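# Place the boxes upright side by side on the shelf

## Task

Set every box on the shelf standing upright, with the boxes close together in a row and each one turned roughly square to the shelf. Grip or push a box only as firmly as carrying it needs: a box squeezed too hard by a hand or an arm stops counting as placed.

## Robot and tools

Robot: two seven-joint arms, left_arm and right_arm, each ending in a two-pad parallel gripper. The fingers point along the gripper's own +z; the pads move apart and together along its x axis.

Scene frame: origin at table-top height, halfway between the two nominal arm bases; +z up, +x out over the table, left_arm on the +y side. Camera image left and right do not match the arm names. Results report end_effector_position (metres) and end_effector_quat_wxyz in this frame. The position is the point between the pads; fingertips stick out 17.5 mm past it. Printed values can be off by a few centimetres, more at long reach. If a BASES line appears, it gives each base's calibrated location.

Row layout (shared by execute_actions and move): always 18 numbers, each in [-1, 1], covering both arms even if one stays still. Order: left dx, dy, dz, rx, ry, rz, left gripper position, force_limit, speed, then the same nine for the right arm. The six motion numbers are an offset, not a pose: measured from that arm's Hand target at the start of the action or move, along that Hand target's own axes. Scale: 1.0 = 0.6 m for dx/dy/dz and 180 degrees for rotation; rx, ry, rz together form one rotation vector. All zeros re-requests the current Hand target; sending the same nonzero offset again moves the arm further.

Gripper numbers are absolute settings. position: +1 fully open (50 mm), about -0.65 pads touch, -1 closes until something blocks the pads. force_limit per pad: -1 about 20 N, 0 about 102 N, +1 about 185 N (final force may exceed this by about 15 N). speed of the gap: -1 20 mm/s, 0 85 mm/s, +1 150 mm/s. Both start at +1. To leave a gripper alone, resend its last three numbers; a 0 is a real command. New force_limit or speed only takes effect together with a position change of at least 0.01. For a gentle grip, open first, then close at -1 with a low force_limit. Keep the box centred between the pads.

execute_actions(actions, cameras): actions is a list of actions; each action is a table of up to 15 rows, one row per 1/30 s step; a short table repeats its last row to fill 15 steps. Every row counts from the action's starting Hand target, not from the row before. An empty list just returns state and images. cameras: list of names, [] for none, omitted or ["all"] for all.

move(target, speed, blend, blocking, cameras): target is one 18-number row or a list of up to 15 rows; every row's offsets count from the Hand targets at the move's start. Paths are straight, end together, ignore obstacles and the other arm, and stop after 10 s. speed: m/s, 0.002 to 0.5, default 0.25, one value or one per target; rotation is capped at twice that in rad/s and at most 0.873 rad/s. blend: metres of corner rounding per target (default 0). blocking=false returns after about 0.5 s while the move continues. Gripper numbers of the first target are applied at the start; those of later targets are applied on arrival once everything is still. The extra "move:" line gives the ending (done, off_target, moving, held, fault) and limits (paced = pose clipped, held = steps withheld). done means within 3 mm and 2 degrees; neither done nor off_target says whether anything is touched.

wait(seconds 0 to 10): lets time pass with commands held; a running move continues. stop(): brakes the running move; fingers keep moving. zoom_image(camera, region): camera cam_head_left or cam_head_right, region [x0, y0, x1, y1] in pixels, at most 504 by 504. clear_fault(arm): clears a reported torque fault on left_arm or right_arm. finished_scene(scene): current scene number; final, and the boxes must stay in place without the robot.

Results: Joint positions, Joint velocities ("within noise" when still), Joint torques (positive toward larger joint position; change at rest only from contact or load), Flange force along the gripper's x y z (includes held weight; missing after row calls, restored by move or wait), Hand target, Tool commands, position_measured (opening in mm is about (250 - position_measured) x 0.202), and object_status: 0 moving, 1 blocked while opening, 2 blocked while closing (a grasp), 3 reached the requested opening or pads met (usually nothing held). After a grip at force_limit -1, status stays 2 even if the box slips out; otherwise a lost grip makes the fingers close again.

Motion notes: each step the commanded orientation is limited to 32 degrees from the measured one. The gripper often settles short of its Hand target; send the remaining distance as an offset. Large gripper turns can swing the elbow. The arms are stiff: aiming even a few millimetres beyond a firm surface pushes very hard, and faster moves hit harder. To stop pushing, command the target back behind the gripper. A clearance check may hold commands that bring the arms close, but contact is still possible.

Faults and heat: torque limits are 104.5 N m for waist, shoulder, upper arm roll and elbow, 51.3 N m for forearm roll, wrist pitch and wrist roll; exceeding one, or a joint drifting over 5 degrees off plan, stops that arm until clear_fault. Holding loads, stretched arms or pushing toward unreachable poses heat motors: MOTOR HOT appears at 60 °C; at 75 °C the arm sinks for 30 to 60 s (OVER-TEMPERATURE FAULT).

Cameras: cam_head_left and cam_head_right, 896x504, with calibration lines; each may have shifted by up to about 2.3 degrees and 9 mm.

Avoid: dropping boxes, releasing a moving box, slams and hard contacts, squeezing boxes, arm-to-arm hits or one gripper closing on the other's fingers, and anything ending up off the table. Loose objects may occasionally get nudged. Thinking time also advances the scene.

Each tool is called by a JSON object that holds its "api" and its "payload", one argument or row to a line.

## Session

{"api": "execute_actions", "payload": {
  "actions": []
}}

Scene clock: 0.00 s.
left_arm: end_effector_position=(+0.6739, +0.0512, +0.1889) position_measured=3 object_status=3 end_effector_quat_wxyz=(+0.519, +0.444, +0.727, +0.068) | right_arm: end_effector_position=(+0.3549, -0.6758, +0.1307) position_measured=3 object_status=3 end_effector_quat_wxyz=(-0.217, +0.601, +0.662, -0.392)
Joint positions: left_arm=[-0.221 1.04 0.829 1.811 0.3 -0.657 1.538] | right_arm=[0.236 1.166 0.039 0.979 0.424 1.813 1.831]
Joint velocities: within noise
Joint torques (N m): no reading
Motor temperatures (°C): left_arm=[33 38 36 41 43 45 44] | right_arm=[35 41 33 40 42 44 46]
Flange force (N): no reading
Hand target: left_arm +0.6739, +0.0512, +0.1889; +0.519, +0.444, +0.727, +0.068 | right_arm +0.3549, -0.6758, +0.1307; -0.217, +0.601, +0.662, -0.392
Tool commands: left_gripper/position=+1.0 left_gripper/force_limit=+1.0 left_gripper/speed=+1.0 right_gripper/position=+1.0 right_gripper/force_limit=+1.0 right_gripper/speed=+1.0

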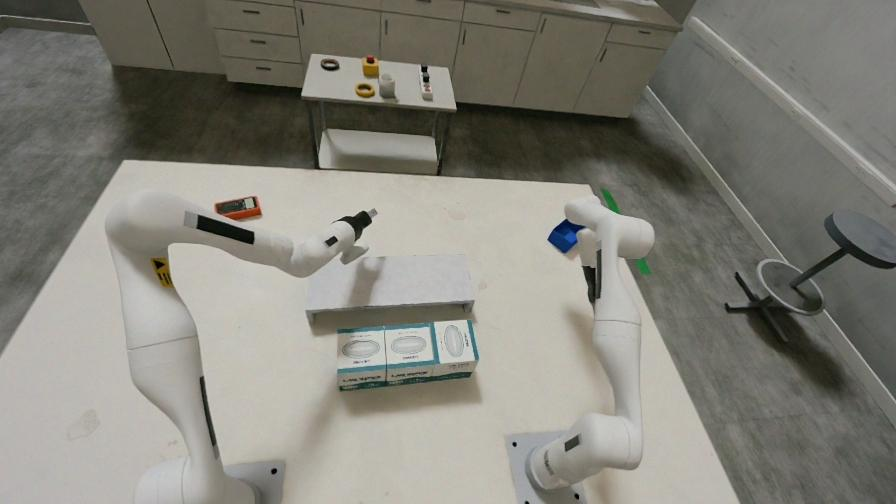

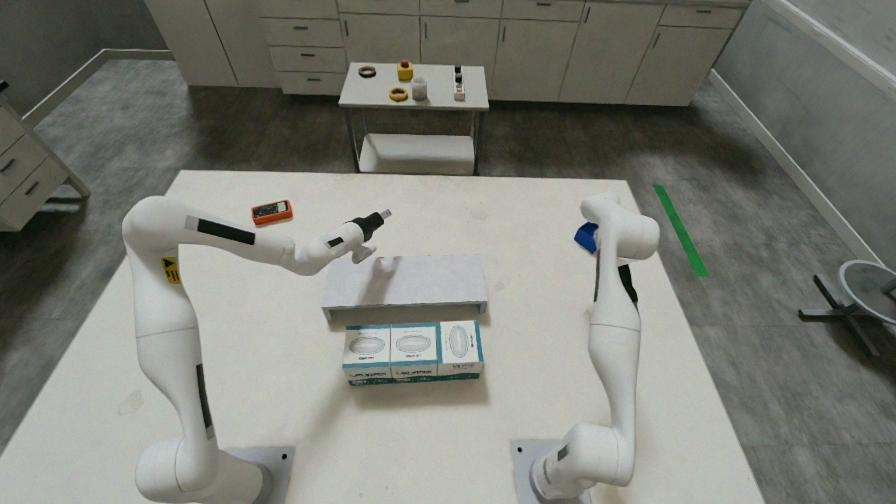

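{"api": "zoom_image", "payload": {
  "camera": "cam_head_right",
  "region": [320, 240, 510, 400]
}}

{"api": "zoom_image", "payload": {
  "camera": "cam_head_left",
  "region": [300, 240, 490, 400]
}}

Scaled by 2.653 from the camera's 896x504 image, which has a finer 1280x720 frame.

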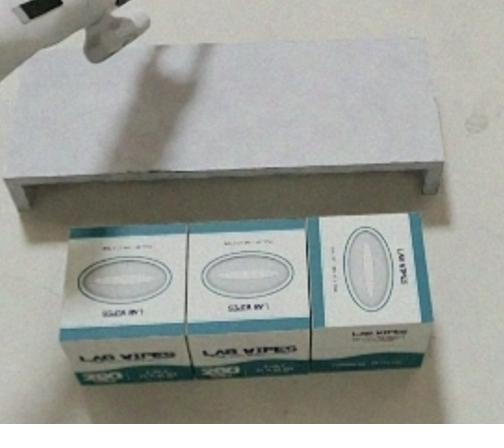

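Scaled by 2.653 from the camera's 896x504 image, which has a finer 1280x720 frame.

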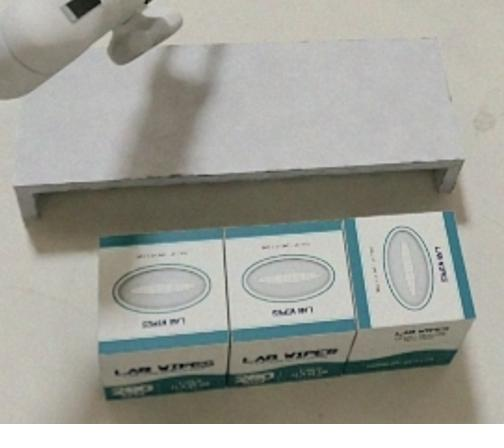

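{"api": "move", "payload": {
  "target": [0.264,0.091,-0.704,0.237,0.221,-0.453,1,1,1,0.328,-0.270,-0.137,-0.477,0.021,-0.515,1,1,1]
}}

Scene clock: 8.30 s.
left_arm: end_effector_position=(+0.3501, +0.3499, +0.3006) position_measured=3 object_status=3 end_effector_quat_wxyz=(+0.009, -0.021, +0.924, -0.382) | right_arm: end_effector_position=(+0.2796, -0.4598, +0.2701) position_measured=3 object_status=3 end_effector_quat_wxyz=(-0.008, -0.021, +0.924, +0.383)
Joint positions: left_arm=[-0.824 0.509 0.266 1.644 0.526 1.474 2.42] | right_arm=[1.218 0.545 -0.768 1.837 -0.327 1.303 3.765]
Joint velocities: within noise
Joint torques (N m): left_arm=[0.93 -15.21 2.34 -6.17 1.64 2.15 -0.04] | right_arm=[0.72 -13.29 -2.5 -5.12 -1.57 1.58 -0.22]
Motor temperatures (°C): left_arm=[33 37 36 41 43 45 44] | right_arm=[35 41 33 40 42 44 46]
Flange force (N): left_arm=[1.1 -0.2 -0.5] | right_arm=[-2.7 0.4 0.1]
Hand target: left_arm +0.3501, +0.3499, +0.3006; +0.009, -0.021, +0.924, -0.382 | right_arm +0.2796, -0.4598, +0.2701; -0.008, -0.021, +0.924, +0.383
Off the commanded pose: left_arm 0.000 m, 0 deg | right_arm 0.000 m, 0 deg.
move: done

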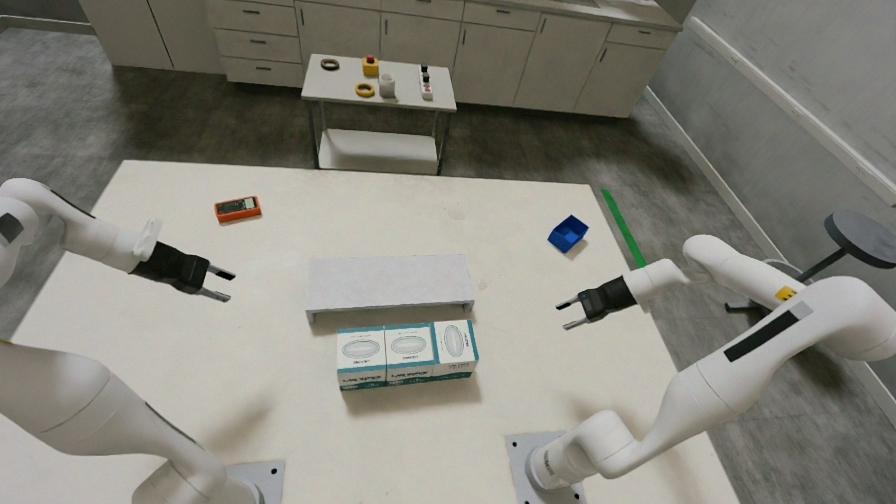

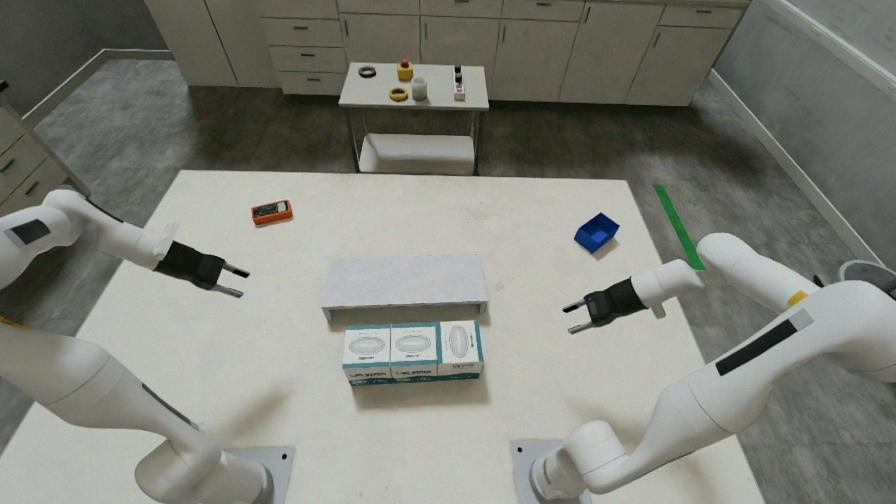

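{"api": "move", "payload": {
  "target": [0.157,0.004,0.464,0,0,0,1,1,1,-0.0177,-0.0183,0.378,0,0,0,1,1,1]
}}

{"api": "zoom_image", "payload": {
  "camera": "cam_head_right",
  "region": [300, 290, 520, 400]
}}

{"api": "zoom_image", "payload": {
  "camera": "cam_head_left",
  "region": [300, 290, 520, 400]
}}

Scene clock: 10.73 s.
left_arm: end_effector_position=(+0.2649, +0.1508, +0.1019) position_measured=3 object_status=3 end_effector_quat_wxyz=(+0.009, -0.021, +0.924, -0.382) | right_arm: end_effector_position=(+0.2837, -0.3068, +0.1020) position_measured=3 object_status=3 end_effector_quat_wxyz=(-0.008, -0.021, +0.924, +0.383)
Joint positions: left_arm=[-0.616 0.783 0.443 2.351 1.069 0.52 1.848] | right_arm=[0.865 0.879 -0.774 2.207 -0.405 0.488 3.782]
Joint velocities: within noise
Joint torques (N m): left_arm=[0.87 -12.15 3.92 0.39 0.08 2.9 -0.13] | right_arm=[0.73 -13.7 -4 -0.26 -0.63 1.59 -0.14]
Motor temperatures (°C): left_arm=[33 37 36 41 43 45 44] | right_arm=[35 41 33 40 42 44 46]
Flange force (N): left_arm=[1.6 0.0 -0.1] | right_arm=[-2.6 1.2 2.0]
Hand target: left_arm +0.2649, +0.1508, +0.1019; +0.009, -0.021, +0.924, -0.382 | right_arm +0.2837, -0.3068, +0.1020; -0.008, -0.021, +0.924, +0.383
Off the commanded pose: left_arm 0.000 m, 0 deg | right_arm 0.000 m, 0 deg.
move: done

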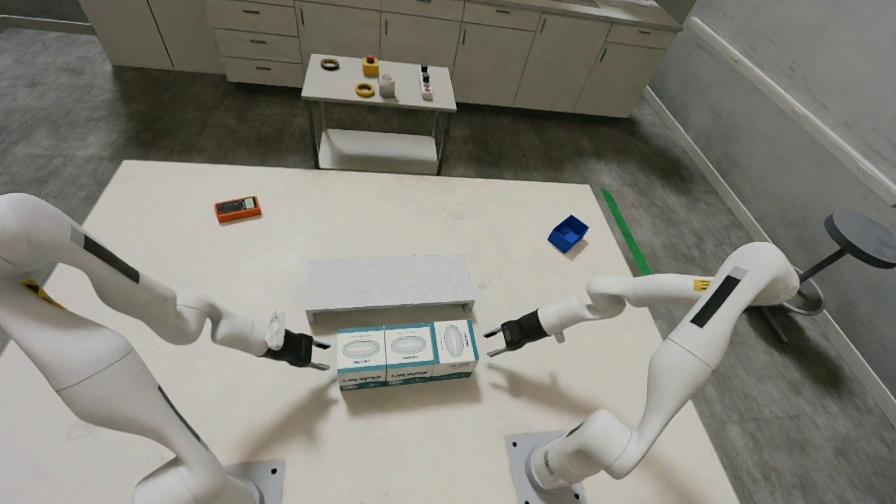

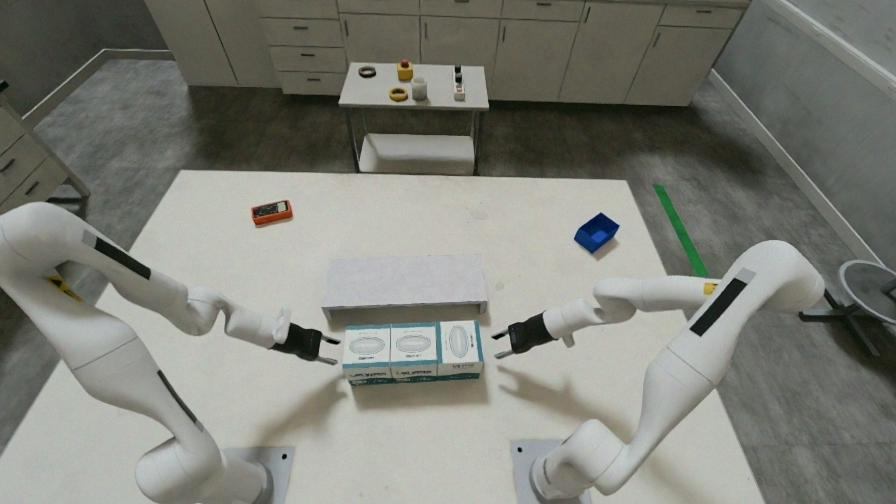

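Scaled by 2.291 from the camera's 896x504 image, which has a finer 1280x720 frame.

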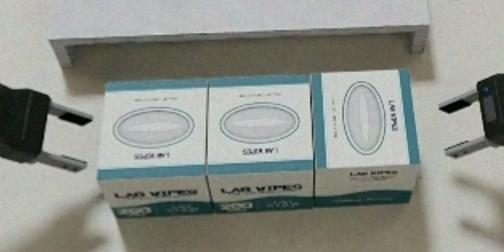

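Scaled by 2.291 from the camera's 896x504 image, which has a finer 1280x720 frame.

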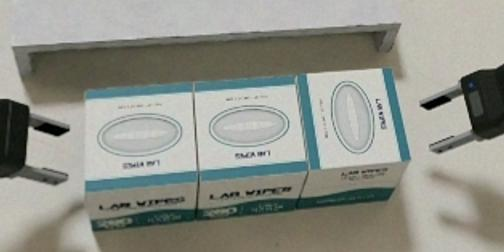

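{"api": "move", "payload": {
  "target": [0,-0.0165,0.0165,0,0,0,1,1,1,0,0.0318,0.0318,0,0,0,1,1,1],
  "speed": 0.04,
  "cameras": ["cam_head_right"]
}}

{"api": "zoom_image", "payload": {
  "camera": "cam_head_right",
  "region": [300, 290, 520, 400]
}}

{"api": "move", "payload": {
  "target": [0,-0.0047,0.0047,0,0,0,1,1,1,0,0.0047,0.0047,0,0,0,1,1,1],
  "speed": 0.02,
  "cameras": ["cam_head_right"]
}}

{"api": "zoom_image", "payload": {
  "camera": "cam_head_right",
  "region": [300, 290, 520, 400]
}}

Scene clock: 12.37 s.
left_arm: end_effector_position=(+0.2656, +0.1368, +0.1019) position_measured=3 object_status=3 end_effector_quat_wxyz=(+0.009, -0.021, +0.924, -0.382) | right_arm: end_effector_position=(+0.2825, -0.2799, +0.1021) position_measured=3 object_status=3 end_effector_quat_wxyz=(-0.008, -0.021, +0.924, +0.383)
Joint positions: left_arm=[-0.593 0.791 0.475 2.36 1.126 0.486 1.83] | right_arm=[0.813 0.888 -0.808 2.238 -0.444 0.411 3.76]
Joint velocities: within noise
Joint torques (N m): left_arm=[0.91 -12.14 4.11 0.27 -0.02 2.9 -0.1] | right_arm=[0.73 -13.44 -4.19 -0.16 -0.48 1.57 -0.15]
Motor temperatures (°C): left_arm=[33 37 36 41 43 45 44] | right_arm=[35 41 33 40 42 44 46]
Flange force (N): left_arm=[2.4 0.2 0.5] | right_arm=[-2.4 1.5 2.3]
Hand target: left_arm +0.2656, +0.1368, +0.1019; +0.009, -0.021, +0.924, -0.382 | right_arm +0.2825, -0.2799, +0.1021; -0.008, -0.021, +0.924, +0.383
Off the commanded pose: left_arm 0.000 m, 0 deg | right_arm 0.000 m, 0 deg.
move: done
Images, in order (width x height): cam_head_right 896x504.

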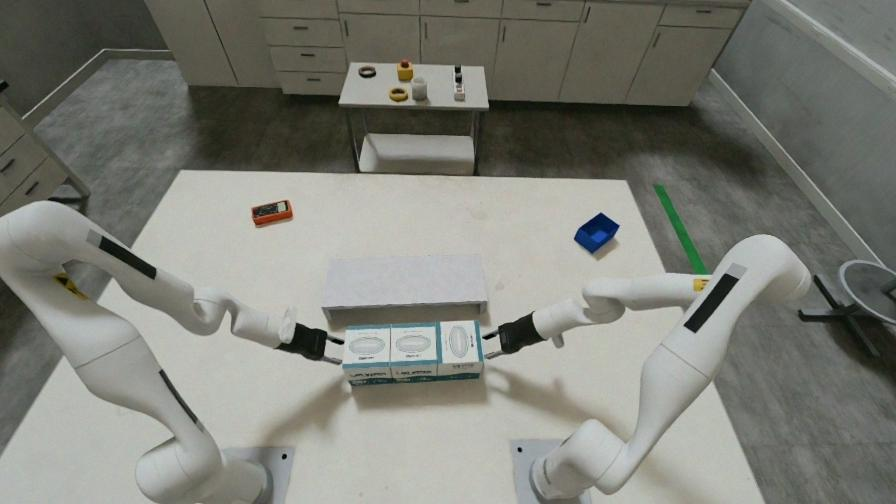

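Scaled by 2.291 from the camera's 896x504 image, which has a finer 1280x720 frame.

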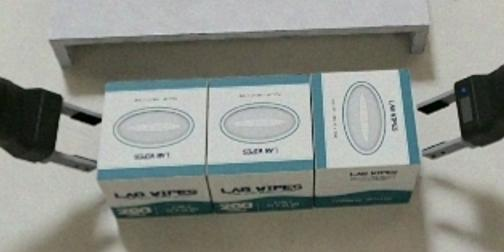

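Scene clock: 13.07 s.
left_arm: end_effector_position=(+0.2657, +0.1328, +0.1019) position_measured=3 object_status=3 end_effector_quat_wxyz=(+0.009, -0.021, +0.924, -0.382) | right_arm: end_effector_position=(+0.2823, -0.2759, +0.1021) position_measured=3 object_status=3 end_effector_quat_wxyz=(-0.008, -0.021, +0.924, +0.383)
Joint positions: left_arm=[-0.586 0.794 0.484 2.362 1.142 0.476 1.825] | right_arm=[0.805 0.89 -0.814 2.242 -0.449 0.399 3.756]
Joint velocities: within noise
Joint torques (N m): left_arm=[1 -12.15 4.1 0.32 0.1 2.99 -0.02] | right_arm=[0.73 -13.45 -4.2 -0.18 -0.48 1.55 -0.15]
Motor temperatures (°C): left_arm=[33 37 36 41 43 45 44] | right_arm=[35 41 33 40 42 44 46]
Flange force (N): left_arm=[2.6 0.6 0.6] | right_arm=[-2.3 1.5 2.4]
Hand target: left_arm +0.2657, +0.1328, +0.1019; +0.009, -0.021, +0.924, -0.382 | right_arm +0.2823, -0.2759, +0.1021; -0.008, -0.021, +0.924, +0.383
Off the commanded pose: left_arm 0.000 m, 0 deg | right_arm 0.000 m, 0 deg.
move: done
Images, in order (width x height): cam_head_right 896x504.

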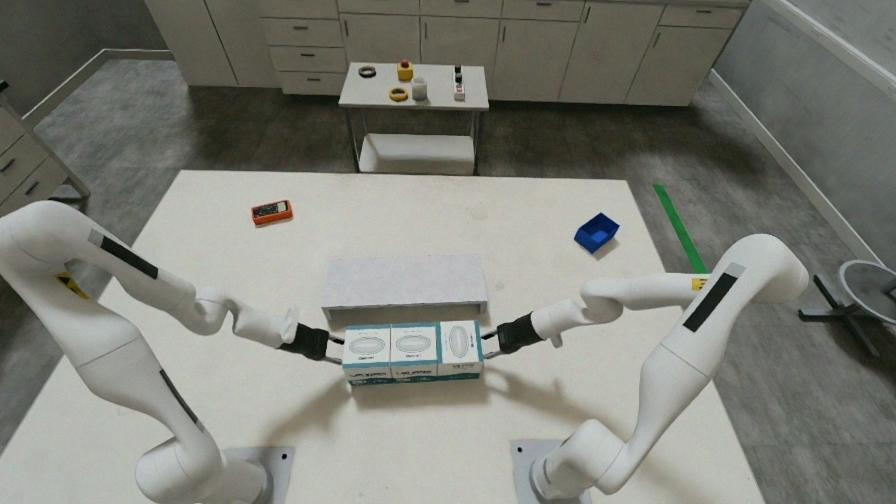

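Scaled by 2.291 from the camera's 896x504 image, which has a finer 1280x720 frame.

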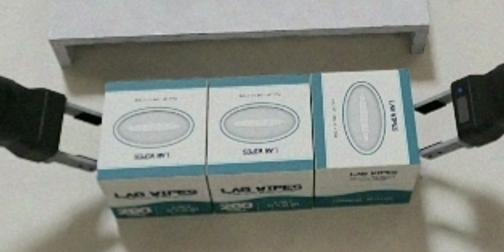

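{"api": "move", "payload": {
  "target": [0,-0.0024,0.0024,0,0,0,1,1,1,0,0.0024,0.0024,0,0,0,1,1,1],
  "speed": 0.02,
  "cameras": []
}}

{"api": "move", "payload": {
  "target": [0,-0.0012,0.0012,0,0,0,1,1,1,0,0.0012,0.0012,0,0,0,1,1,1],
  "speed": 0.02,
  "cameras": ["cam_head_right"]
}}

{"api": "zoom_image", "payload": {
  "camera": "cam_head_right",
  "region": [300, 290, 520, 400]
}}

Scene clock: 14.43 s.
left_arm: end_effector_position=(+0.2658, +0.1308, +0.1018) position_measured=3 object_status=3 end_effector_quat_wxyz=(+0.009, -0.021, +0.924, -0.382) | right_arm: end_effector_position=(+0.2822, -0.2739, +0.1021) position_measured=3 object_status=3 end_effector_quat_wxyz=(-0.008, -0.021, +0.924, +0.383)
Joint positions: left_arm=[-0.583 0.795 0.489 2.363 1.151 0.471 1.822] | right_arm=[0.801 0.891 -0.816 2.244 -0.452 0.393 3.755]
Joint velocities: within noise
Joint torques (N m): left_arm=[1.01 -12.05 4.24 0.35 0.03 3.05 -0.06] | right_arm=[0.73 -13.42 -4.2 -0.17 -0.46 1.54 -0.16]
Motor temperatures (°C): left_arm=[33 37 36 41 43 45 44] | right_arm=[35 41 33 40 42 44 46]
Flange force (N): left_arm=[2.5 0.5 0.4] | right_arm=[-2.2 1.5 2.4]
Hand target: left_arm +0.2658, +0.1308, +0.1018; +0.009, -0.021, +0.924, -0.382 | right_arm +0.2822, -0.2739, +0.1021; -0.008, -0.021, +0.924, +0.383
Off the commanded pose: left_arm 0.000 m, 0 deg | right_arm 0.000 m, 0 deg.
move: done
No camera images: "cameras" was empty.

Scene clock: 15.13 s.
left_arm: end_effector_position=(+0.2659, +0.1298, +0.1018) position_measured=3 object_status=3 end_effector_quat_wxyz=(+0.009, -0.021, +0.924, -0.382) | right_arm: end_effector_position=(+0.2822, -0.2729, +0.1020) position_measured=3 object_status=3 end_effector_quat_wxyz=(-0.008, -0.021, +0.924, +0.383)
Joint positions: left_arm=[-0.581 0.796 0.491 2.363 1.156 0.469 1.82] | right_arm=[0.799 0.891 -0.818 2.245 -0.454 0.391 3.754]
Joint velocities: within noise
Joint torques (N m): left_arm=[1.05 -12.1 4.2 0.37 0 3.03 -0.02] | right_arm=[0.73 -13.42 -4.23 -0.17 -0.46 1.56 -0.17]
Motor temperatures (°C): left_arm=[33 37 36 41 43 45 44] | right_arm=[35 41 33 40 42 44 46]
Flange force (N): left_arm=[2.8 0.7 0.9] | right_arm=[-2.2 1.5 2.5]
Hand target: left_arm +0.2659, +0.1298, +0.1018; +0.009, -0.021, +0.924, -0.382 | right_arm +0.2822, -0.2729, +0.1020; -0.008, -0.021, +0.924, +0.383
Off the commanded pose: left_arm 0.000 m, 0 deg | right_arm 0.000 m, 0 deg.
move: done
Images, in order (width x height): cam_head_right 896x504.

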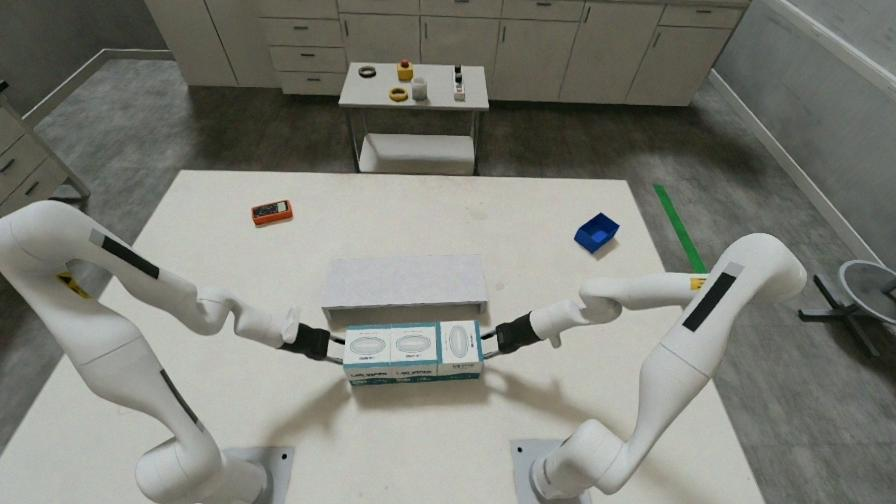

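Scaled by 2.291 from the camera's 896x504 image, which has a finer 1280x720 frame.

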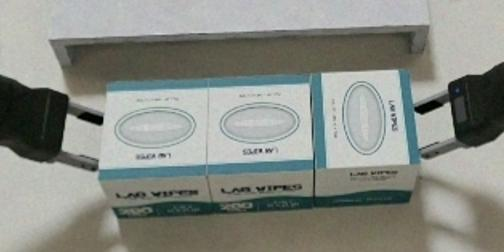

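{"api": "move", "payload": {
  "target": [0,0,0,0,0,0,1,1,1,0,0.0035,0.0035,0,0,0,1,1,1],
  "speed": 0.02,
  "cameras": []
}}

{"api": "move", "payload": {
  "target": [0,0,0,0,0,0,1,1,1,0,0.0024,0.0024,0,0,0,1,1,1],
  "speed": 0.02,
  "cameras": ["cam_head_right"]
}}

{"api": "zoom_image", "payload": {
  "camera": "cam_head_right",
  "region": [300, 290, 520, 400]
}}

Scene clock: 17.03 s.
left_arm: end_effector_position=(+0.2659, +0.1298, +0.1018) position_measured=3 object_status=3 end_effector_quat_wxyz=(+0.009, -0.021, +0.924, -0.382) | right_arm: end_effector_position=(+0.2820, -0.2699, +0.1021) position_measured=3 object_status=3 end_effector_quat_wxyz=(-0.008, -0.021, +0.924, +0.383)
Joint positions: left_arm=[-0.581 0.796 0.491 2.363 1.156 0.469 1.82] | right_arm=[0.792 0.892 -0.821 2.248 -0.458 0.382 3.751]
Joint velocities: within noise
Joint torques (N m): left_arm=[1.01 -11.97 4.36 0.38 0 3.04 -0.16] | right_arm=[0.67 -13.38 -4.31 -0.16 -0.5 1.61 -0.16]
Motor temperatures (°C): left_arm=[33 37 35 41 43 45 44] | right_arm=[35 41 33 40 42 44 46]
Flange force (N): left_arm=[1.8 0.1 -0.4] | right_arm=[-2.1 1.3 2.5]
Hand target: left_arm +0.2659, +0.1298, +0.1018; +0.009, -0.021, +0.924, -0.382 | right_arm +0.2820, -0.2699, +0.1021; -0.008, -0.021, +0.924, +0.383
Off the commanded pose: left_arm 0.000 m, 0 deg | right_arm 0.000 m, 0 deg.
move: done
No camera images: "cameras" was empty.

Scene clock: 17.73 s.
left_arm: end_effector_position=(+0.2659, +0.1298, +0.1018) position_measured=3 object_status=3 end_effector_quat_wxyz=(+0.009, -0.021, +0.924, -0.382) | right_arm: end_effector_position=(+0.2820, -0.2679, +0.1021) position_measured=3 object_status=3 end_effector_quat_wxyz=(-0.008, -0.021, +0.924, +0.383)
Joint positions: left_arm=[-0.581 0.796 0.491 2.363 1.156 0.469 1.82] | right_arm=[0.788 0.893 -0.824 2.25 -0.461 0.376 3.749]
Joint velocities: within noise
Joint torques (N m): left_arm=[1.01 -12.02 4.34 0.37 0.02 2.99 -0.07] | right_arm=[0.43 -13.17 -4.63 0 -0.49 1.68 -0.15]
Motor temperatures (°C): left_arm=[33 37 35 41 43 45 44] | right_arm=[35 41 33 40 42 44 46]
Flange force (N): left_arm=[2.1 0.5 -0.1] | right_arm=[-2.3 0.9 1.7]
Hand target: left_arm +0.2659, +0.1298, +0.1018; +0.009, -0.021, +0.924, -0.382 | right_arm +0.2820, -0.2679, +0.1021; -0.008, -0.021, +0.924, +0.383
Off the commanded pose: left_arm 0.000 m, 0 deg | right_arm 0.000 m, 0 deg.
move: done
Images, in order (width x height): cam_head_right 896x504.

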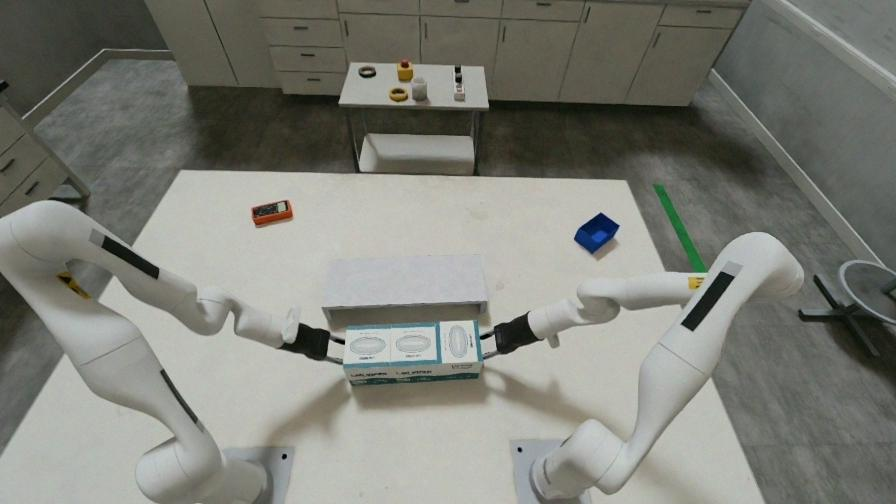

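Scaled by 2.291 from the camera's 896x504 image, which has a finer 1280x720 frame.

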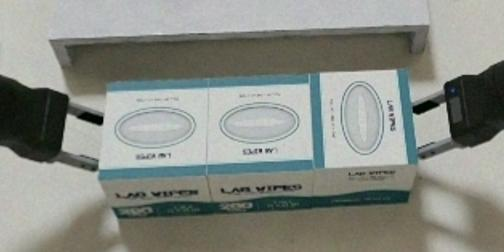

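{"api": "move", "payload": {
  "target": [0,0,0,0,0,0,1,1,1,0,0.0018,0.0018,0,0,0,1,1,1],
  "speed": 0.02,
  "cameras": []
}}

{"api": "move", "payload": {
  "target": [0,-0.0012,0.0012,0,0,0,1,1,1,0,0.0024,0.0024,0,0,0,1,1,1],
  "speed": 0.02,
  "cameras": []
}}

{"api": "move", "payload": {
  "target": [0,-0.0012,0.0012,0,0,0,1,1,1,0,0.0012,0.0012,0,0,0,1,1,1],
  "speed": 0.02,
  "cameras": ["cam_head_right"]
}}

{"api": "zoom_image", "payload": {
  "camera": "cam_head_right",
  "region": [300, 290, 520, 400]
}}

Scene clock: 19.00 s.
left_arm: end_effector_position=(+0.2659, +0.1298, +0.1018) position_measured=3 object_status=3 end_effector_quat_wxyz=(+0.009, -0.021, +0.924, -0.382) | right_arm: end_effector_position=(+0.2819, -0.2663, +0.1021) position_measured=3 object_status=3 end_effector_quat_wxyz=(-0.008, -0.021, +0.924, +0.383)
Joint positions: left_arm=[-0.581 0.796 0.491 2.363 1.156 0.469 1.82] | right_arm=[0.785 0.894 -0.826 2.251 -0.463 0.372 3.748]
Joint velocities: within noise
Joint torques (N m): left_arm=[1.18 -11.99 4.48 0.39 0.01 3.13 -0.1] | right_arm=[0.16 -13.09 -4.91 0.03 -0.57 1.75 -0.16]
Motor temperatures (°C): left_arm=[33 37 35 41 43 45 44] | right_arm=[35 41 33 40 42 44 46]
Flange force (N): left_arm=[2.3 0.8 -0.2] | right_arm=[-2.1 0.2 1.1]
Hand target: left_arm +0.2659, +0.1298, +0.1018; +0.009, -0.021, +0.924, -0.382 | right_arm +0.2819, -0.2663, +0.1021; -0.008, -0.021, +0.924, +0.383
Off the commanded pose: left_arm 0.000 m, 0 deg | right_arm 0.000 m, 0 deg.
move: done
No camera images: "cameras" was empty.

Scene clock: 19.70 s.
left_arm: end_effector_position=(+0.2659, +0.1288, +0.1018) position_measured=3 object_status=3 end_effector_quat_wxyz=(+0.009, -0.021, +0.924, -0.382) | right_arm: end_effector_position=(+0.2818, -0.2643, +0.1021) position_measured=3 object_status=3 end_effector_quat_wxyz=(-0.008, -0.021, +0.924, +0.383)
Joint positions: left_arm=[-0.58 0.797 0.494 2.364 1.16 0.466 1.819] | right_arm=[0.781 0.895 -0.829 2.253 -0.466 0.366 3.746]
Joint velocities: within noise
Joint torques (N m): left_arm=[1.76 -11.72 5.03 0.7 0.11 3.53 -0.06] | right_arm=[-0.49 -12.75 -5.47 0.28 -0.69 1.97 -0.15]
Motor temperatures (°C): left_arm=[33 37 35 41 43 45 44] | right_arm=[35 41 33 40 42 44 46]
Flange force (N): left_arm=[2.1 2.1 -1.7] | right_arm=[-2.0 -1.1 -0.4]
Hand target: left_arm +0.2659, +0.1288, +0.1018; +0.009, -0.021, +0.924, -0.382 | right_arm +0.2818, -0.2643, +0.1021; -0.008, -0.021, +0.924, +0.383
Off the commanded pose: left_arm 0.000 m, 0 deg | right_arm 0.000 m, 0 deg.
move: done
No camera images: "cameras" was empty.

Scene clock: 20.40 s.
left_arm: end_effector_position=(+0.2660, +0.1277, +0.1019) position_measured=3 object_status=3 end_effector_quat_wxyz=(+0.009, -0.021, +0.924, -0.382) | right_arm: end_effector_position=(+0.2817, -0.2633, +0.1021) position_measured=3 object_status=3 end_effector_quat_wxyz=(-0.008, -0.021, +0.924, +0.383)
Joint positions: left_arm=[-0.578 0.797 0.496 2.364 1.165 0.464 1.817] | right_arm=[0.779 0.896 -0.83 2.254 -0.467 0.363 3.745]
Joint velocities: within noise
Joint torques (N m): left_arm=[2.22 -11.51 5.56 0.74 0.12 3.91 -0.18] | right_arm=[-0.99 -12.49 -6.05 0.38 -0.83 2.13 -0.17]
Motor temperatures (°C): left_arm=[33 37 35 41 43 45 44] | right_arm=[35 41 33 40 42 44 46]
Flange force (N): left_arm=[2.1 2.8 -3.1] | right_arm=[-1.8 -2.3 -1.7]
Hand target: left_arm +0.2660, +0.1277, +0.1019; +0.009, -0.021, +0.924, -0.382 | right_arm +0.2817, -0.2633, +0.1021; -0.008, -0.021, +0.924, +0.383
Off the commanded pose: left_arm 0.000 m, 0 deg | right_arm 0.000 m, 0 deg.
move: done
Images, in order (width x height): cam_head_right 896x504.

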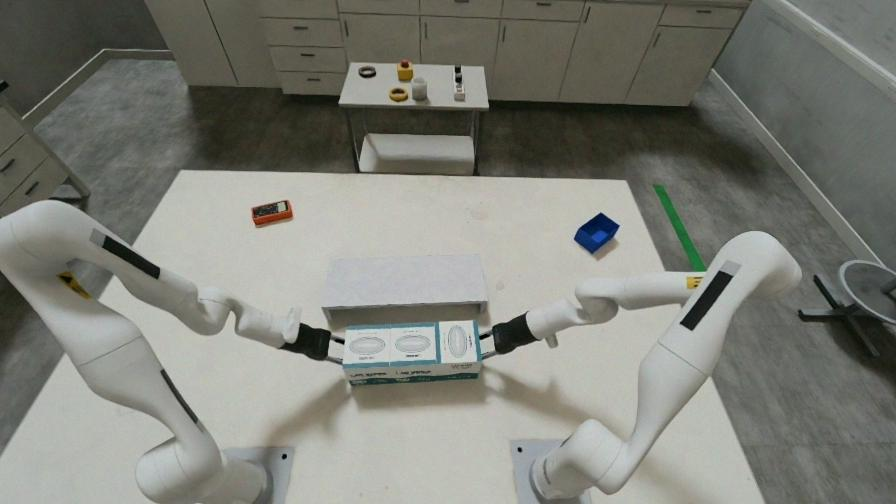

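Scaled by 2.291 from the camera's 896x504 image, which has a finer 1280x720 frame.

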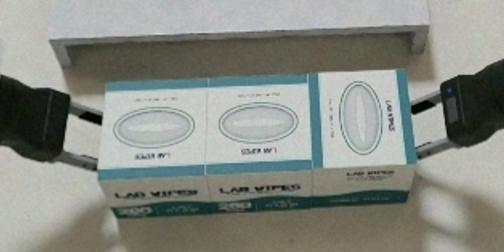

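{"api": "move", "payload": {
  "target": [
    [0,-0.0027,0.0027,0,0,0,1,1,1,0,0.0027,0.0027,0,0,0,1,1,1],
    [0,-0.0204,-0.015,0,0,0,1,1,1,0,0.0204,-0.015,0,0,0,1,1,1]
  ],
  "speed": 0.02,
  "cameras": ["cam_head_right"]
}}

{"api": "zoom_image", "payload": {
  "camera": "cam_head_right",
  "region": [300, 290, 520, 400]
}}

Scene clock: 21.87 s.
left_arm: end_effector_position=(+0.2661, +0.1255, +0.1169) position_measured=3 object_status=3 end_effector_quat_wxyz=(+0.009, -0.021, +0.924, -0.382) | right_arm: end_effector_position=(+0.2816, -0.2610, +0.1171) position_measured=3 object_status=3 end_effector_quat_wxyz=(-0.008, -0.021, +0.924, +0.383)
Joint positions: left_arm=[-0.567 0.74 0.49 2.363 1.125 0.504 1.89] | right_arm=[0.784 0.85 -0.848 2.254 -0.481 0.396 3.725]
Joint velocities: within noise
Joint torques (N m): left_arm=[4.03 -11 7.9 0.77 0.51 5.81 -0.12] | right_arm=[-2.5 -11.7 -7.99 0.47 -1.43 3.04 -0.18]
Motor temperatures (°C): left_arm=[33 37 35 41 43 45 44] | right_arm=[35 41 33 40 42 44 46]
Flange force (N): left_arm=[2.6 9.1 -4.8] | right_arm=[-1.9 -7.2 -3.4]
Hand target: left_arm +0.2661, +0.1255, +0.1169; +0.009, -0.021, +0.924, -0.382 | right_arm +0.2816, -0.2610, +0.1171; -0.008, -0.021, +0.924, +0.383
Off the commanded pose: left_arm 0.000 m, 0 deg | right_arm 0.000 m, 0 deg.
move: done
Images, in order (width x height): cam_head_right 896x504.

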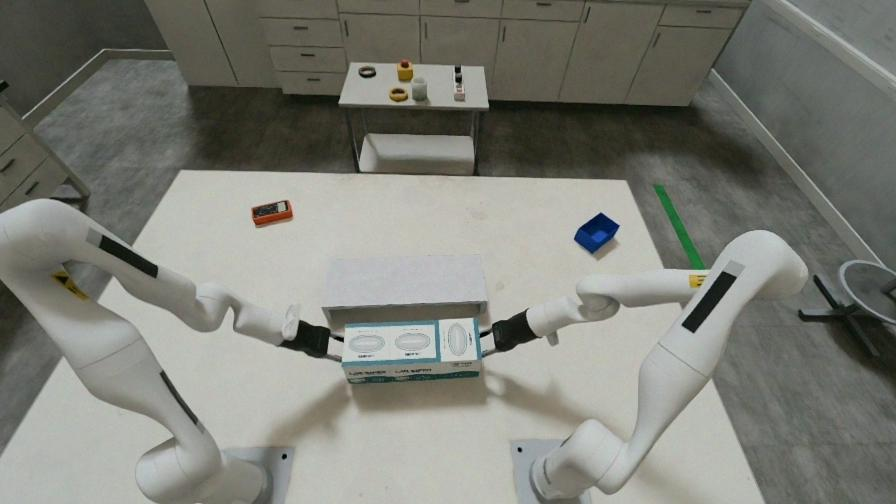

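Scaled by 2.291 from the camera's 896x504 image, which has a finer 1280x720 frame.

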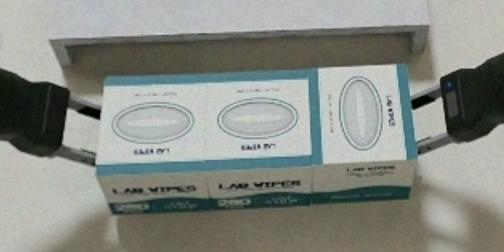

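{"api": "move", "payload": {
  "target": [
    [0,-0.1178,-0.1178,0,0,0,1,1,1,0,0.1178,-0.1178,0,0,0,1,1,1],
    [-0.393,-0.1086,-0.127,0,0,0,1,1,1,-0.393,0.127,-0.1086,0,0,0,1,1,1]
  ],
  "speed": [0.06,0.07],
  "blend": [0.02,0]
}}

{"api": "zoom_image", "payload": {
  "camera": "cam_head_right",
  "region": [300, 200, 520, 360]
}}

{"api": "zoom_image", "payload": {
  "camera": "cam_head_left",
  "region": [290, 200, 510, 360]
}}

Scene clock: 28.20 s.
left_arm: end_effector_position=(+0.5012, +0.1438, +0.2169) position_measured=3 object_status=3 end_effector_quat_wxyz=(+0.009, -0.021, +0.924, -0.382) | right_arm: end_effector_position=(+0.5167, -0.2428, +0.2173) position_measured=3 object_status=3 end_effector_quat_wxyz=(-0.008, -0.021, +0.924, +0.383)
Joint positions: left_arm=[-0.346 0.773 0.353 1.487 0.628 1.063 2.726] | right_arm=[0.452 0.873 -0.693 1.388 -0.323 1.018 3.297]
Joint velocities: within noise
Joint torques (N m): left_arm=[6.6 -20.21 9.68 -6.11 4.33 2.86 -0.14] | right_arm=[-5.21 -21.33 -10.2 -5.73 -4.26 0.97 -0.16]
Motor temperatures (°C): left_arm=[32 37 35 41 43 45 44] | right_arm=[35 41 33 39 42 44 46]
Flange force (N): left_arm=[0.9 8.9 -6.8] | right_arm=[-1.8 -8.4 -5.5]
Hand target: left_arm +0.5012, +0.1438, +0.2169; +0.009, -0.021, +0.924, -0.382 | right_arm +0.5167, -0.2428, +0.2173; -0.008, -0.021, +0.924, +0.383
Off the commanded pose: left_arm 0.000 m, 0 deg | right_arm 0.000 m, 0 deg.
move: done

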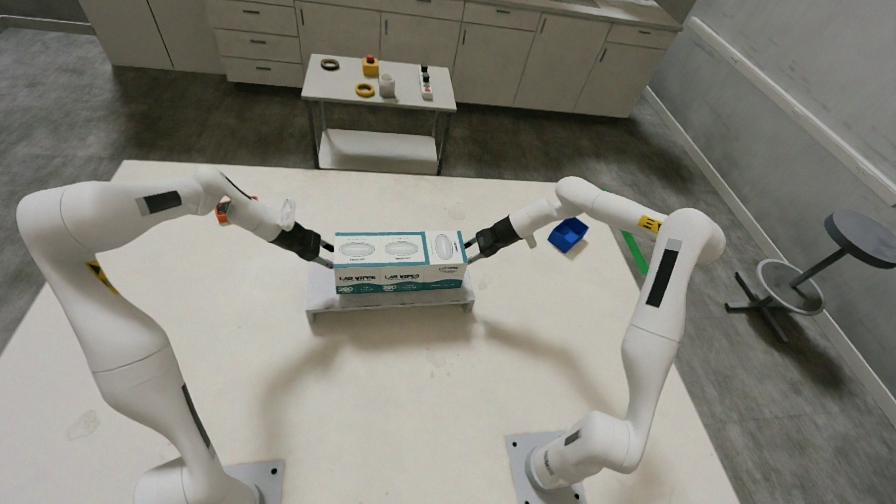

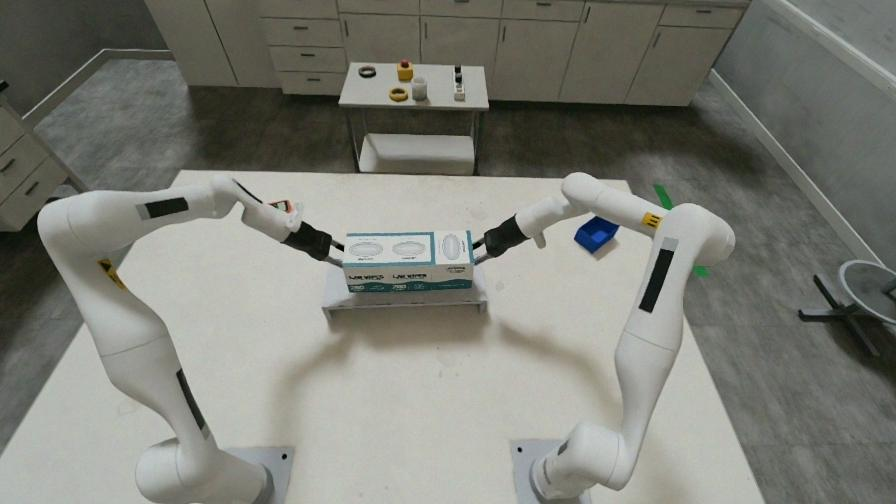

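Scaled by 2.291 from the camera's 896x504 image, which has a finer 1280x720 frame.

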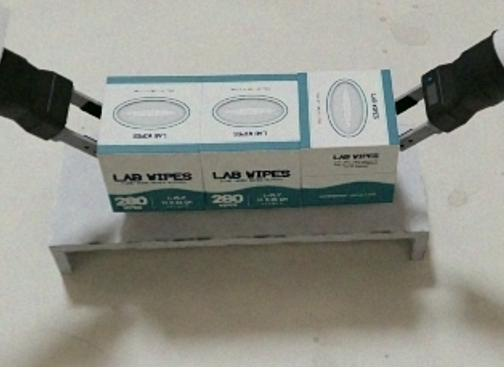

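Scaled by 2.291 from the camera's 896x504 image, which has a finer 1280x720 frame.

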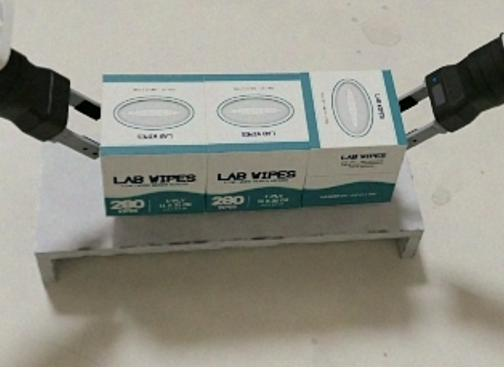

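{"api": "move", "payload": {
  "target": [
    [0,0.033,0.033,0,0,0,1,1,1,0,-0.033,0.033,0,0,0,1,1,1]
  ],
  "speed": 0.04,
  "cameras": []
}}

{"api": "move", "payload": {
  "target": [0,0.0047,0.0047,0,0,0,1,1,1,0,-0.0047,0.0047,0,0,0,1,1,1],
  "speed": 0.02,
  "cameras": []
}}

{"api": "move", "payload": {
  "target": [0,0.0035,0.0035,0,0,0,1,1,1,0,-0.0035,0.0035,0,0,0,1,1,1],
  "speed": 0.02,
  "cameras": ["cam_head_right"]
}}

{"api": "zoom_image", "payload": {
  "camera": "cam_head_right",
  "region": [300, 200, 520, 360]
}}

Scene clock: 29.97 s.
left_arm: end_effector_position=(+0.5012, +0.1438, +0.1890) position_measured=3 object_status=3 end_effector_quat_wxyz=(+0.009, -0.021, +0.924, -0.382) | right_arm: end_effector_position=(+0.5168, -0.2428, +0.1893) position_measured=3 object_status=3 end_effector_quat_wxyz=(-0.008, -0.021, +0.924, +0.383)
Joint positions: left_arm=[-0.347 0.817 0.354 1.509 0.635 1.013 2.682] | right_arm=[0.45 0.915 -0.688 1.411 -0.315 0.969 3.328]
Joint velocities: within noise
Joint torques (N m): left_arm=[6.49 -20.44 9.97 -5.75 4.12 3.12 -0.09] | right_arm=[-5.14 -21.48 -10.4 -5.17 -4.07 1.14 -0.17]
Motor temperatures (°C): left_arm=[32 37 35 41 43 45 44] | right_arm=[35 41 33 39 42 44 46]
Flange force (N): left_arm=[1.4 9.0 -6.4] | right_arm=[-2.0 -8.4 -5.3]
Hand target: left_arm +0.5012, +0.1438, +0.1889; +0.009, -0.021, +0.924, -0.382 | right_arm +0.5168, -0.2428, +0.1893; -0.008, -0.021, +0.924, +0.383
Off the commanded pose: left_arm 0.000 m, 0 deg | right_arm 0.000 m, 0 deg.
move: done
No camera images: "cameras" was empty.

Scene clock: 30.67 s.
left_arm: end_effector_position=(+0.5012, +0.1438, +0.1850) position_measured=3 object_status=3 end_effector_quat_wxyz=(+0.009, -0.021, +0.924, -0.382) | right_arm: end_effector_position=(+0.5168, -0.2428, +0.1853) position_measured=3 object_status=3 end_effector_quat_wxyz=(-0.008, -0.021, +0.924, +0.383)
Joint positions: left_arm=[-0.347 0.823 0.354 1.512 0.636 1.006 2.676] | right_arm=[0.45 0.922 -0.687 1.413 -0.314 0.962 3.332]
Joint velocities: within noise
Joint torques (N m): left_arm=[6.53 -20.45 9.86 -5.65 4.05 3.09 -0.1] | right_arm=[-5.09 -21.35 -10.33 -5.06 -3.97 1.13 -0.18]
Motor temperatures (°C): left_arm=[32 37 35 41 43 45 44] | right_arm=[35 41 33 39 42 44 46]
Flange force (N): left_arm=[1.4 8.9 -6.6] | right_arm=[-1.9 -8.1 -5.5]
Hand target: left_arm +0.5012, +0.1439, +0.1850; +0.009, -0.021, +0.924, -0.382 | right_arm +0.5168, -0.2428, +0.1853; -0.008, -0.021, +0.924, +0.383
Off the commanded pose: left_arm 0.000 m, 0 deg | right_arm 0.000 m, 0 deg.
move: done
No camera images: "cameras" was empty.

Scene clock: 31.37 s.
left_arm: end_effector_position=(+0.5013, +0.1438, +0.1820) position_measured=3 object_status=3 end_effector_quat_wxyz=(+0.009, -0.021, +0.924, -0.382) | right_arm: end_effector_position=(+0.5168, -0.2428, +0.1824) position_measured=3 object_status=3 end_effector_quat_wxyz=(-0.008, -0.021, +0.924, +0.383)
Joint positions: left_arm=[-0.347 0.828 0.354 1.513 0.636 1 2.671] | right_arm=[0.45 0.926 -0.686 1.415 -0.313 0.957 3.336]
Joint velocities: within noise
Joint torques (N m): left_arm=[6.57 -19.26 9.39 -5.02 3.54 2.75 -0.11] | right_arm=[-5.2 -20.19 -9.51 -4.32 -3.44 1.01 -0.17]
Motor temperatures (°C): left_arm=[32 37 35 41 43 45 44] | right_arm=[35 41 33 39 42 44 46]
Flange force (N): left_arm=[1.1 7.1 -8.8] | right_arm=[-2.2 -6.3 -7.6]
Hand target: left_arm +0.5013, +0.1438, +0.1820; +0.009, -0.021, +0.924, -0.382 | right_arm +0.5168, -0.2428, +0.1823; -0.008, -0.021, +0.924, +0.383
Off the commanded pose: left_arm 0.000 m, 0 deg | right_arm 0.000 m, 0 deg.
move: done
Images, in order (width x height): cam_head_right 896x504.

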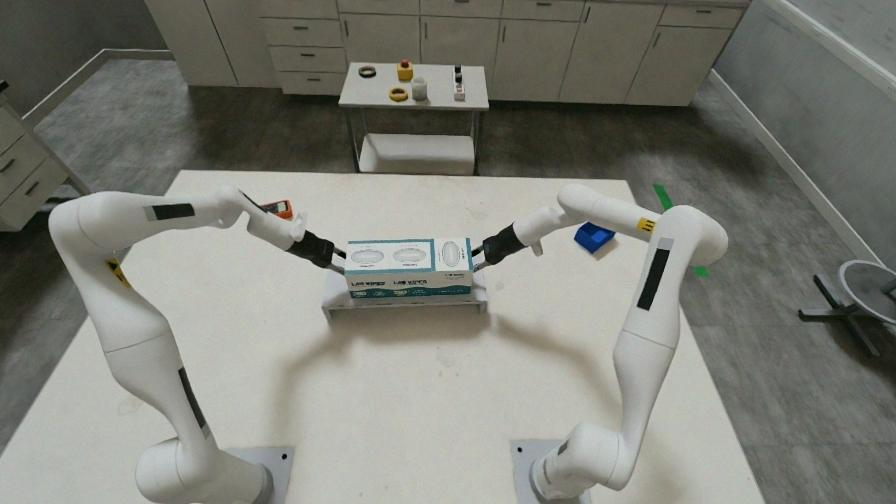

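Scaled by 2.291 from the camera's 896x504 image, which has a finer 1280x720 frame.

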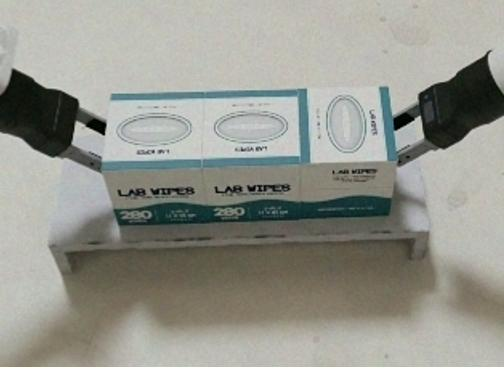

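{"api": "move", "payload": {
  "target": [
    [0,0.0012,0.0012,0,0,0,1,1,1,0,-0.0012,0.0012,0,0,0,1,1,1],
    [0,0.0153,-0.0129,0,0,0,1,1,1,0,-0.0153,-0.0129,0,0,0,1,1,1],
    [0,0.1,-0.1,0,0,0,1,1,1,0,-0.1,-0.1,0,0,0,1,1,1]
  ],
  "speed": [0.01,0.02,0.1]
}}

{"api": "zoom_image", "payload": {
  "camera": "cam_head_right",
  "region": [300, 200, 520, 360]
}}

{"api": "zoom_image", "payload": {
  "camera": "cam_head_left",
  "region": [290, 200, 510, 360]
}}

Scene clock: 33.60 s.
left_arm: end_effector_position=(+0.4974, +0.2286, +0.1820) position_measured=3 object_status=3 end_effector_quat_wxyz=(+0.009, -0.021, +0.924, -0.382) | right_arm: end_effector_position=(+0.5205, -0.3275, +0.1823) position_measured=3 object_status=3 end_effector_quat_wxyz=(-0.008, -0.021, +0.924, +0.383)
Joint positions: left_arm=[-0.478 0.847 0.324 1.459 0.583 1.129 2.599] | right_arm=[0.572 0.953 -0.666 1.336 -0.281 1.103 3.416]
Joint velocities: within noise
Joint torques (N m): left_arm=[0.8 -20.38 4.31 -5.99 1.72 1.8 -0.05] | right_arm=[0.72 -21.8 -4.98 -5.84 -1.76 0.79 -0.15]
Motor temperatures (°C): left_arm=[32 37 35 41 43 45 44] | right_arm=[35 41 33 39 42 44 46]
Flange force (N): left_arm=[1.1 -0.1 -0.5] | right_arm=[-2.5 0.5 0.4]
Hand target: left_arm +0.4974, +0.2286, +0.1820; +0.009, -0.021, +0.924, -0.382 | right_arm +0.5205, -0.3276, +0.1823; -0.008, -0.021, +0.924, +0.383
Off the commanded pose: left_arm 0.000 m, 0 deg | right_arm 0.000 m, 0 deg.
move: done

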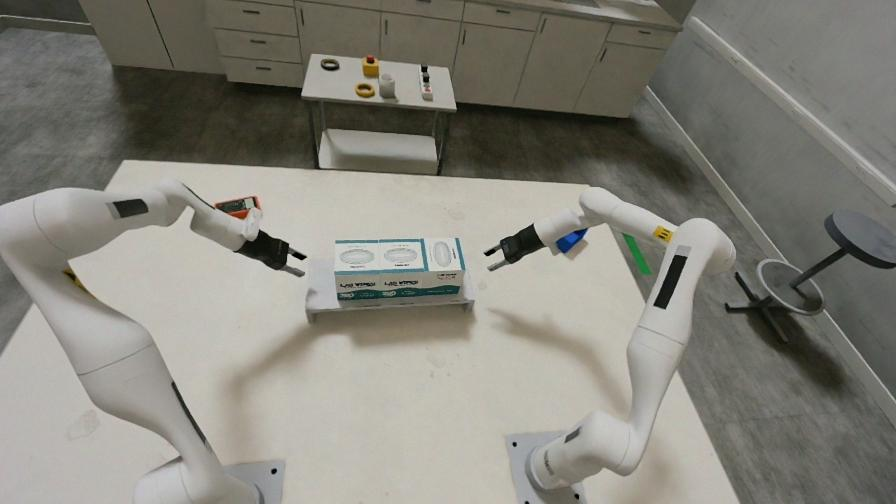

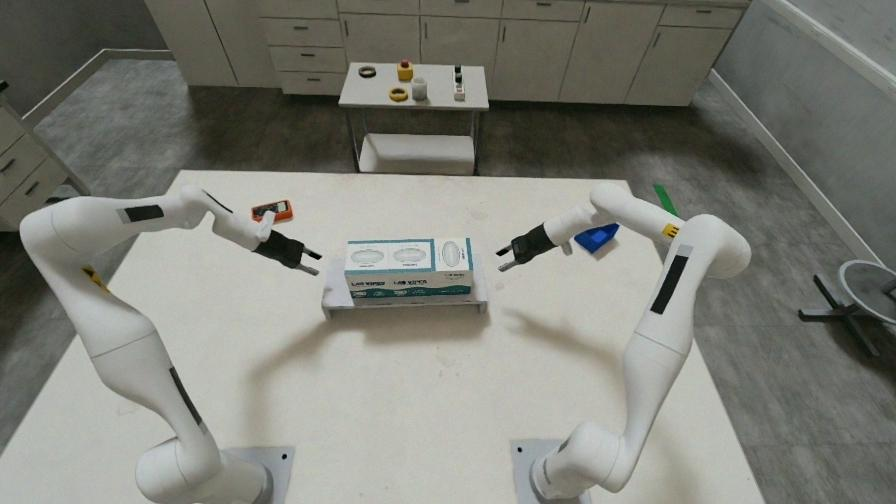

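Scaled by 2.291 from the camera's 896x504 image, which has a finer 1280x720 frame.

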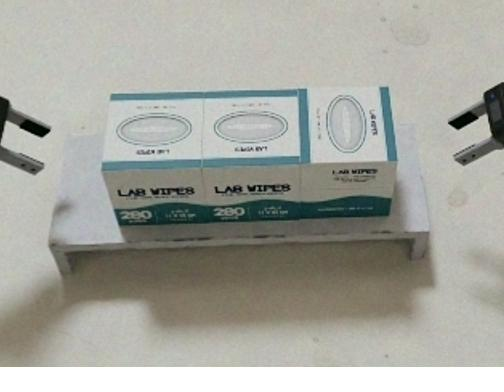

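Scaled by 2.291 from the camera's 896x504 image, which has a finer 1280x720 frame.

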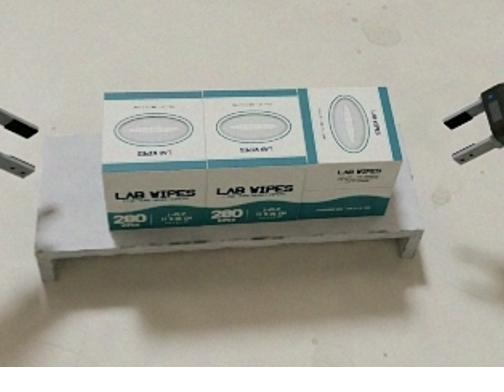

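{"api": "finished_scene", "payload": {
  "scene": 2
}}

The scene is finished: the task was done.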